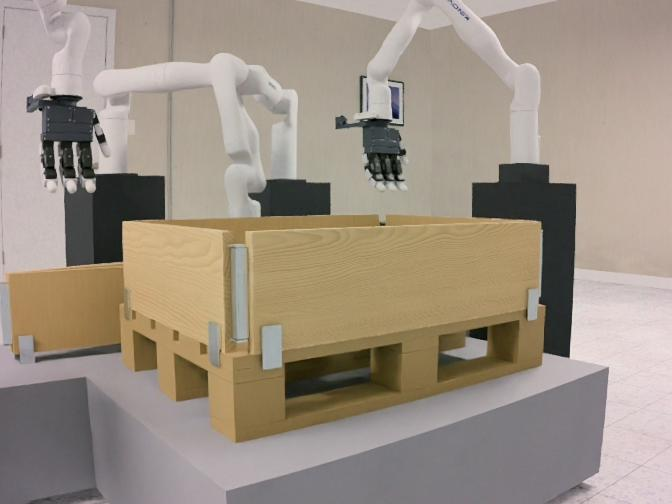

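Request:
move --arm3 '{"joints":{"joint1_rad":-0.4443,"joint2_rad":0.9948,"joint4_rad":1.2552,"joint6_rad":0.8915,"joint7_rad":0.9382,"hand_current_limit":0.75,"hand_speed":-0.85},"min_time_s":2}' --arm4 '{"joints":{"joint1_rad":0.2628,"joint2_rad":0.862,"joint4_rad":1.705,"joint6_rad":0.5746,"joint7_rad":-0.9967,"hand_current_limit":0.75,"hand_speed":-0.85},"min_time_s":2}'

Request:
move --arm3 '{"joints":{"joint2_rad":1.3282,"joint4_rad":1.1592,"joint6_rad":0.6541},"min_time_s":4}' --arm4 '{"joints":{"joint2_rad":1.2531,"joint4_rad":1.5998,"joint6_rad":0.2887},"min_time_s":4}'

Request:
move --arm3 '{"joints":{"joint2_rad":1.7684,"joint4_rad":0.7264,"joint6_rad":0.6468},"min_time_s":4}' --arm4 '{"joints":{"joint2_rad":1.6865,"joint4_rad":1.2306,"joint6_rad":0.2244},"min_time_s":4}' --cameras '["arm3_cam_wrist","arm4_cam_wrist"]'

Scene clock: 540.47 s.
Joint torques (N m): arm1=[0.52 -21.01 1.26 0.49 0.37 -0.04 -0.43] | arm2=[-0.63 -20.67 0.71 -0.15 -0.17 0.06 -0.44] | arm3=[0.73 -24.44 0.87 -6.02 0.07 -0.03 -0.21] | arm4=[0.83 -18.83 0.08 -4.15 0.61 0.3 -0.08]
Flange force (N): arm1=[2.2 -0.2 4.7] | arm2=[-0.3 -4.2 1.8] | arm3=[-3.7 3.7 2.1] | arm4=[1.7 -1.4 0.4]
move: arm3 done; arm4 done
Joint velocities: within noise
arm1, arm2: as last shown
arm3.joint_positions: joint1_rad=-0.444 joint2_rad=+0.995 joint3_rad=+0.000 joint4_rad=+1.255 joint5_rad=+0.000 joint6_rad=+0.891 joint7_rad=+0.938 hand_index_mcp=+0.959 hand_index_abd=+0.000 hand_index_pip=+0.944 hand_index_dip=+0.946 hand_middle_mcp=+0.961 hand_middle_abd=+0.000 hand_middle_pip=+0.943 hand_middle_dip=+0.947 hand_ring_mcp=+0.958 hand_ring_abd=+0.000 hand_ring_pip=+0.943 hand_ring_dip=+0.947 hand_thumb_cmc=+0.943 hand_thumb_axl=+0.678 hand_thumb_mcp=-0.542 hand_thumb_ipl=+0.168 hand_current_limit=+0.750 hand_speed=-0.850
arm3.joint_status: all done
arm3.hand_state: goal,goal,goal,goal,goal,goal,goal,goal,goal,goal,goal,goal,goal,goal,blocked,goal
arm3.index_mcp_current_ma: -5
arm3.index_abd_current_ma: 0
arm3.index_pip_current_ma: -2
arm3.index_dip_current_ma: -1
arm3.middle_mcp_current_ma: -4
arm3.middle_abd_current_ma: 0
arm3.middle_pip_current_ma: -2
arm3.middle_dip_current_ma: -1
arm3.ring_mcp_current_ma: -6
arm3.ring_abd_current_ma: 0
arm3.ring_pip_current_ma: -2
arm3.ring_dip_current_ma: -1
arm3.thumb_cmc_current_ma: -2
arm3.thumb_axl_current_ma: 0
arm3.thumb_mcp_current_ma: 21
arm3.thumb_ipl_current_ma: 0
arm3.hand_goal_index_mcp: 0.970
arm3.hand_goal_index_abd: 0.000
arm3.hand_goal_index_pip: 0.950
arm3.hand_goal_index_dip: 0.950
arm3.hand_goal_middle_mcp: 0.970
arm3.hand_goal_middle_abd: 0.000
arm3.hand_goal_middle_pip: 0.950
arm3.hand_goal_middle_dip: 0.950
arm3.hand_goal_ring_mcp: 0.970
arm3.hand_goal_ring_abd: 0.000
arm3.hand_goal_ring_pip: 0.950
arm3.hand_goal_ring_dip: 0.950
arm3.hand_goal_thumb_cmc: 0.950
arm3.hand_goal_thumb_axl: 0.678
arm3.hand_goal_thumb_mcp: -0.562
arm3.hand_goal_thumb_ipl: 0.168
arm3.hand: x=+0.4685 y=-0.4597 z=+0.7996 quat_wxyz=(-0.002, +1.000, -0.013, +0.006) (m; scene frame)
arm4.joint_positions: joint1_rad=+0.263 joint2_rad=+0.862 joint3_rad=+0.000 joint4_rad=+1.705 joint5_rad=+0.000 joint6_rad=+0.575 joint7_rad=-0.997 hand_index_mcp=+0.960 hand_index_abd=+0.000 hand_index_pip=+0.943 hand_index_dip=+0.947 hand_middle_mcp=+0.960 hand_middle_abd=+0.000 hand_middle_pip=+0.943 hand_middle_dip=+0.947 hand_ring_mcp=+0.960 hand_ring_abd=+0.000 hand_ring_pip=+0.944 hand_ring_dip=+0.947 hand_thumb_cmc=+0.944 hand_thumb_axl=+0.678 hand_thumb_mcp=-0.541 hand_thumb_ipl=+0.168 hand_current_limit=+0.750 hand_speed=-0.850
arm4.joint_status: all done
arm4.hand_state: goal,goal,goal,goal,goal,goal,goal,goal,goal,goal,goal,goal,goal,goal,blocked,goal
arm4.index_mcp_current_ma: -4
arm4.index_abd_current_ma: 0
arm4.index_pip_current_ma: -2
arm4.index_dip_current_ma: -1
arm4.middle_mcp_current_ma: -4
arm4.middle_abd_current_ma: 0
arm4.middle_pip_current_ma: -2
arm4.middle_dip_current_ma: -1
arm4.ring_mcp_current_ma: -5
arm4.ring_abd_current_ma: 0
arm4.ring_pip_current_ma: -2
arm4.ring_dip_current_ma: -1
arm4.thumb_cmc_current_ma: -2
arm4.thumb_axl_current_ma: 0
arm4.thumb_mcp_current_ma: 22
arm4.thumb_ipl_current_ma: 0
arm4.hand_goal_index_mcp: 0.970
arm4.hand_goal_index_abd: 0.000
arm4.hand_goal_index_pip: 0.950
arm4.hand_goal_index_dip: 0.950
arm4.hand_goal_middle_mcp: 0.970
arm4.hand_goal_middle_abd: 0.000
arm4.hand_goal_middle_pip: 0.950
arm4.hand_goal_middle_dip: 0.950
arm4.hand_goal_ring_mcp: 0.970
arm4.hand_goal_ring_abd: 0.000
arm4.hand_goal_ring_pip: 0.950
arm4.hand_goal_ring_dip: 0.950
arm4.hand_goal_thumb_cmc: 0.950
arm4.hand_goal_thumb_axl: 0.678
arm4.hand_goal_thumb_mcp: -0.562
arm4.hand_goal_thumb_ipl: 0.168
arm4.hand: x=-0.4962 y=-0.4889 z=+0.7994 quat_wxyz=(+0.000, +0.999, +0.038, +0.004) (m; scene frame)
pictures: none

Scene clock: 544.77 s.
Joint torques (N m): arm1=[0.49 -21.01 1.26 0.45 0.36 -0.05 -0.41] | arm2=[-0.66 -20.69 0.68 -0.17 -0.18 0.04 -0.45] | arm3=[0.76 -25.5 0.92 -4.58 0.07 -0.04 -0.21] | arm4=[0.88 -20.53 0.18 -1.89 0.64 0.31 -0.09]
Flange force (N): arm1=[2.3 -0.3 4.6] | arm2=[-0.2 -4.3 1.8] | arm3=[-3.3 3.5 3.6] | arm4=[2.2 -1.5 1.1]
move: arm3 done; arm4 done
Joint velocities: within noise
arm1, arm2: as last shown
arm3.joint_positions: joint1_rad=-0.444 joint2_rad=+1.328 joint3_rad=+0.000 joint4_rad=+1.159 joint5_rad=+0.000 joint6_rad=+0.654 joint7_rad=+0.938 hand_index_mcp=+0.959 hand_index_abd=+0.000 hand_index_pip=+0.944 hand_index_dip=+0.946 hand_middle_mcp=+0.961 hand_middle_abd=+0.000 hand_middle_pip=+0.943 hand_middle_dip=+0.947 hand_ring_mcp=+0.958 hand_ring_abd=+0.000 hand_ring_pip=+0.943 hand_ring_dip=+0.947 hand_thumb_cmc=+0.943 hand_thumb_axl=+0.678 hand_thumb_mcp=-0.542 hand_thumb_ipl=+0.168 hand_current_limit=+0.750 hand_speed=-0.850
arm3.joint_status: all done
arm3.hand_state: goal,goal,goal,goal,goal,goal,goal,goal,goal,goal,goal,goal,goal,goal,blocked,goal
arm3.index_mcp_current_ma: -5
arm3.index_abd_current_ma: 0
arm3.index_pip_current_ma: -2
arm3.index_dip_current_ma: -1
arm3.middle_mcp_current_ma: -4
arm3.middle_abd_current_ma: 0
arm3.middle_pip_current_ma: -2
arm3.middle_dip_current_ma: -1
arm3.ring_mcp_current_ma: -6
arm3.ring_abd_current_ma: 0
arm3.ring_pip_current_ma: -2
arm3.ring_dip_current_ma: -1
arm3.thumb_cmc_current_ma: -2
arm3.thumb_axl_current_ma: 0
arm3.thumb_mcp_current_ma: 21
arm3.thumb_ipl_current_ma: 0
arm3.hand_goal_index_mcp: 0.970
arm3.hand_goal_index_abd: 0.000
arm3.hand_goal_index_pip: 0.950
arm3.hand_goal_index_dip: 0.950
arm3.hand_goal_middle_mcp: 0.970
arm3.hand_goal_middle_abd: 0.000
arm3.hand_goal_middle_pip: 0.950
arm3.hand_goal_middle_dip: 0.950
arm3.hand_goal_ring_mcp: 0.970
arm3.hand_goal_ring_abd: 0.000
arm3.hand_goal_ring_pip: 0.950
arm3.hand_goal_ring_dip: 0.950
arm3.hand_goal_thumb_cmc: 0.950
arm3.hand_goal_thumb_axl: 0.678
arm3.hand_goal_thumb_mcp: -0.562
arm3.hand_goal_thumb_ipl: 0.168
arm3.hand: x=+0.4687 y=-0.4603 z=+0.6195 quat_wxyz=(-0.002, +1.000, -0.013, +0.006) (m; scene frame)
arm4.joint_positions: joint1_rad=+0.263 joint2_rad=+1.253 joint3_rad=+0.000 joint4_rad=+1.600 joint5_rad=+0.000 joint6_rad=+0.289 joint7_rad=-0.997 hand_index_mcp=+0.960 hand_index_abd=+0.000 hand_index_pip=+0.943 hand_index_dip=+0.947 hand_middle_mcp=+0.960 hand_middle_abd=+0.000 hand_middle_pip=+0.943 hand_middle_dip=+0.947 hand_ring_mcp=+0.960 hand_ring_abd=+0.000 hand_ring_pip=+0.944 hand_ring_dip=+0.947 hand_thumb_cmc=+0.944 hand_thumb_axl=+0.678 hand_thumb_mcp=-0.541 hand_thumb_ipl=+0.168 hand_current_limit=+0.750 hand_speed=-0.850
arm4.joint_status: all done
arm4.hand_state: goal,goal,goal,goal,goal,goal,goal,goal,goal,goal,goal,goal,goal,goal,blocked,goal
arm4.index_mcp_current_ma: -4
arm4.index_abd_current_ma: 0
arm4.index_pip_current_ma: -2
arm4.index_dip_current_ma: -1
arm4.middle_mcp_current_ma: -4
arm4.middle_abd_current_ma: 0
arm4.middle_pip_current_ma: -2
arm4.middle_dip_current_ma: -1
arm4.ring_mcp_current_ma: -5
arm4.ring_abd_current_ma: 0
arm4.ring_pip_current_ma: -2
arm4.ring_dip_current_ma: -1
arm4.thumb_cmc_current_ma: -2
arm4.thumb_axl_current_ma: 0
arm4.thumb_mcp_current_ma: 22
arm4.thumb_ipl_current_ma: 0
arm4.hand_goal_index_mcp: 0.970
arm4.hand_goal_index_abd: 0.000
arm4.hand_goal_index_pip: 0.950
arm4.hand_goal_index_dip: 0.950
arm4.hand_goal_middle_mcp: 0.970
arm4.hand_goal_middle_abd: 0.000
arm4.hand_goal_middle_pip: 0.950
arm4.hand_goal_middle_dip: 0.950
arm4.hand_goal_ring_mcp: 0.970
arm4.hand_goal_ring_abd: 0.000
arm4.hand_goal_ring_pip: 0.950
arm4.hand_goal_ring_dip: 0.950
arm4.hand_goal_thumb_cmc: 0.950
arm4.hand_goal_thumb_axl: 0.678
arm4.hand_goal_thumb_mcp: -0.562
arm4.hand_goal_thumb_ipl: 0.168
arm4.hand: x=-0.4958 y=-0.4883 z=+0.6195 quat_wxyz=(+0.000, +0.999, +0.038, +0.004) (m; scene frame)
pictures: none

Scene clock: 549.07 s.
Joint torques (N m): arm1=[0.5 -20.97 1.29 0.44 0.36 -0.06 -0.42] | arm2=[-0.64 -20.66 0.68 -0.15 -0.18 0.03 -0.45] | arm3=[0.82 -25.62 0.86 -4.57 0.08 -0.07 -0.24] | arm4=[0.86 -20.89 0.23 -1.36 0.67 0.3 -0.08]
Flange force (N): arm1=[2.3 -0.3 4.5] | arm2=[-0.3 -4.3 1.7] | arm3=[-4.9 4.6 6.1] | arm4=[2.3 -1.5 1.6]
move: arm3 done; arm4 done
Joint velocities: within noise
arm1, arm2: as last shown
arm3.joint_positions: joint1_rad=-0.444 joint2_rad=+1.768 joint3_rad=+0.000 joint4_rad=+0.726 joint5_rad=+0.000 joint6_rad=+0.647 joint7_rad=+0.938 hand_index_mcp=+0.959 hand_index_abd=+0.000 hand_index_pip=+0.944 hand_index_dip=+0.946 hand_middle_mcp=+0.961 hand_middle_abd=+0.000 hand_middle_pip=+0.943 hand_middle_dip=+0.947 hand_ring_mcp=+0.958 hand_ring_abd=+0.000 hand_ring_pip=+0.943 hand_ring_dip=+0.947 hand_thumb_cmc=+0.943 hand_thumb_axl=+0.678 hand_thumb_mcp=-0.542 hand_thumb_ipl=+0.168 hand_current_limit=+0.750 hand_speed=-0.850
arm3.joint_status: all done
arm3.hand_state: goal,goal,goal,goal,goal,goal,goal,goal,goal,goal,goal,goal,goal,goal,blocked,goal
arm3.index_mcp_current_ma: -5
arm3.index_abd_current_ma: 0
arm3.index_pip_current_ma: -2
arm3.index_dip_current_ma: -1
arm3.middle_mcp_current_ma: -4
arm3.middle_abd_current_ma: 0
arm3.middle_pip_current_ma: -2
arm3.middle_dip_current_ma: -1
arm3.ring_mcp_current_ma: -6
arm3.ring_abd_current_ma: 0
arm3.ring_pip_current_ma: -2
arm3.ring_dip_current_ma: -1
arm3.thumb_cmc_current_ma: -2
arm3.thumb_axl_current_ma: 0
arm3.thumb_mcp_current_ma: 21
arm3.thumb_ipl_current_ma: 0
arm3.hand_goal_index_mcp: 0.970
arm3.hand_goal_index_abd: 0.000
arm3.hand_goal_index_pip: 0.950
arm3.hand_goal_index_dip: 0.950
arm3.hand_goal_middle_mcp: 0.970
arm3.hand_goal_middle_abd: 0.000
arm3.hand_goal_middle_pip: 0.950
arm3.hand_goal_middle_dip: 0.950
arm3.hand_goal_ring_mcp: 0.970
arm3.hand_goal_ring_abd: 0.000
arm3.hand_goal_ring_pip: 0.950
arm3.hand_goal_ring_dip: 0.950
arm3.hand_goal_thumb_cmc: 0.950
arm3.hand_goal_thumb_axl: 0.678
arm3.hand_goal_thumb_mcp: -0.562
arm3.hand_goal_thumb_ipl: 0.168
arm3.hand: x=+0.4691 y=-0.4608 z=+0.4344 quat_wxyz=(-0.002, +1.000, -0.013, +0.006) (m; scene frame)
arm4.joint_positions: joint1_rad=+0.263 joint2_rad=+1.687 joint3_rad=+0.000 joint4_rad=+1.231 joint5_rad=+0.000 joint6_rad=+0.224 joint7_rad=-0.997 hand_index_mcp=+0.960 hand_index_abd=+0.000 hand_index_pip=+0.943 hand_index_dip=+0.947 hand_middle_mcp=+0.960 hand_middle_abd=+0.000 hand_middle_pip=+0.943 hand_middle_dip=+0.947 hand_ring_mcp=+0.960 hand_ring_abd=+0.000 hand_ring_pip=+0.944 hand_ring_dip=+0.947 hand_thumb_cmc=+0.944 hand_thumb_axl=+0.678 hand_thumb_mcp=-0.541 hand_thumb_ipl=+0.168 hand_current_limit=+0.750 hand_speed=-0.850
arm4.joint_status: all done
arm4.hand_state: goal,goal,goal,goal,goal,goal,goal,goal,goal,goal,goal,goal,goal,goal,blocked,goal
arm4.index_mcp_current_ma: -4
arm4.index_abd_current_ma: 0
arm4.index_pip_current_ma: -2
arm4.index_dip_current_ma: -1
arm4.middle_mcp_current_ma: -4
arm4.middle_abd_current_ma: 0
arm4.middle_pip_current_ma: -2
arm4.middle_dip_current_ma: -1
arm4.ring_mcp_current_ma: -5
arm4.ring_abd_current_ma: 0
arm4.ring_pip_current_ma: -2
arm4.ring_dip_current_ma: -1
arm4.thumb_cmc_current_ma: -2
arm4.thumb_axl_current_ma: 0
arm4.thumb_mcp_current_ma: 22
arm4.thumb_ipl_current_ma: 0
arm4.hand_goal_index_mcp: 0.970
arm4.hand_goal_index_abd: 0.000
arm4.hand_goal_index_pip: 0.950
arm4.hand_goal_index_dip: 0.950
arm4.hand_goal_middle_mcp: 0.970
arm4.hand_goal_middle_abd: 0.000
arm4.hand_goal_middle_pip: 0.950
arm4.hand_goal_middle_dip: 0.950
arm4.hand_goal_ring_mcp: 0.970
arm4.hand_goal_ring_abd: 0.000
arm4.hand_goal_ring_pip: 0.950
arm4.hand_goal_ring_dip: 0.950
arm4.hand_goal_thumb_cmc: 0.950
arm4.hand_goal_thumb_axl: 0.678
arm4.hand_goal_thumb_mcp: -0.562
arm4.hand_goal_thumb_ipl: 0.168
arm4.hand: x=-0.4955 y=-0.4876 z=+0.4343 quat_wxyz=(+0.000, +0.999, +0.038, +0.004) (m; scene frame)
pictures: arm3_cam_wrist, arm4_cam_wrist

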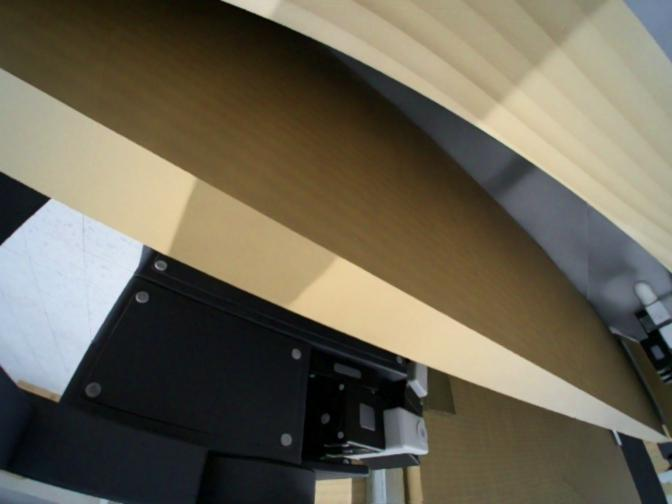

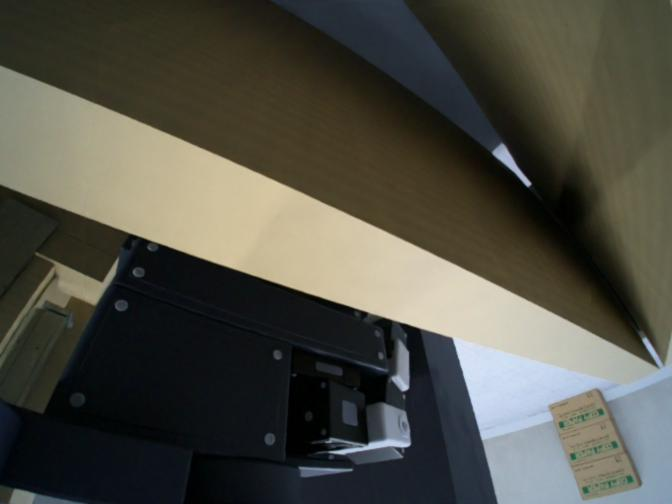

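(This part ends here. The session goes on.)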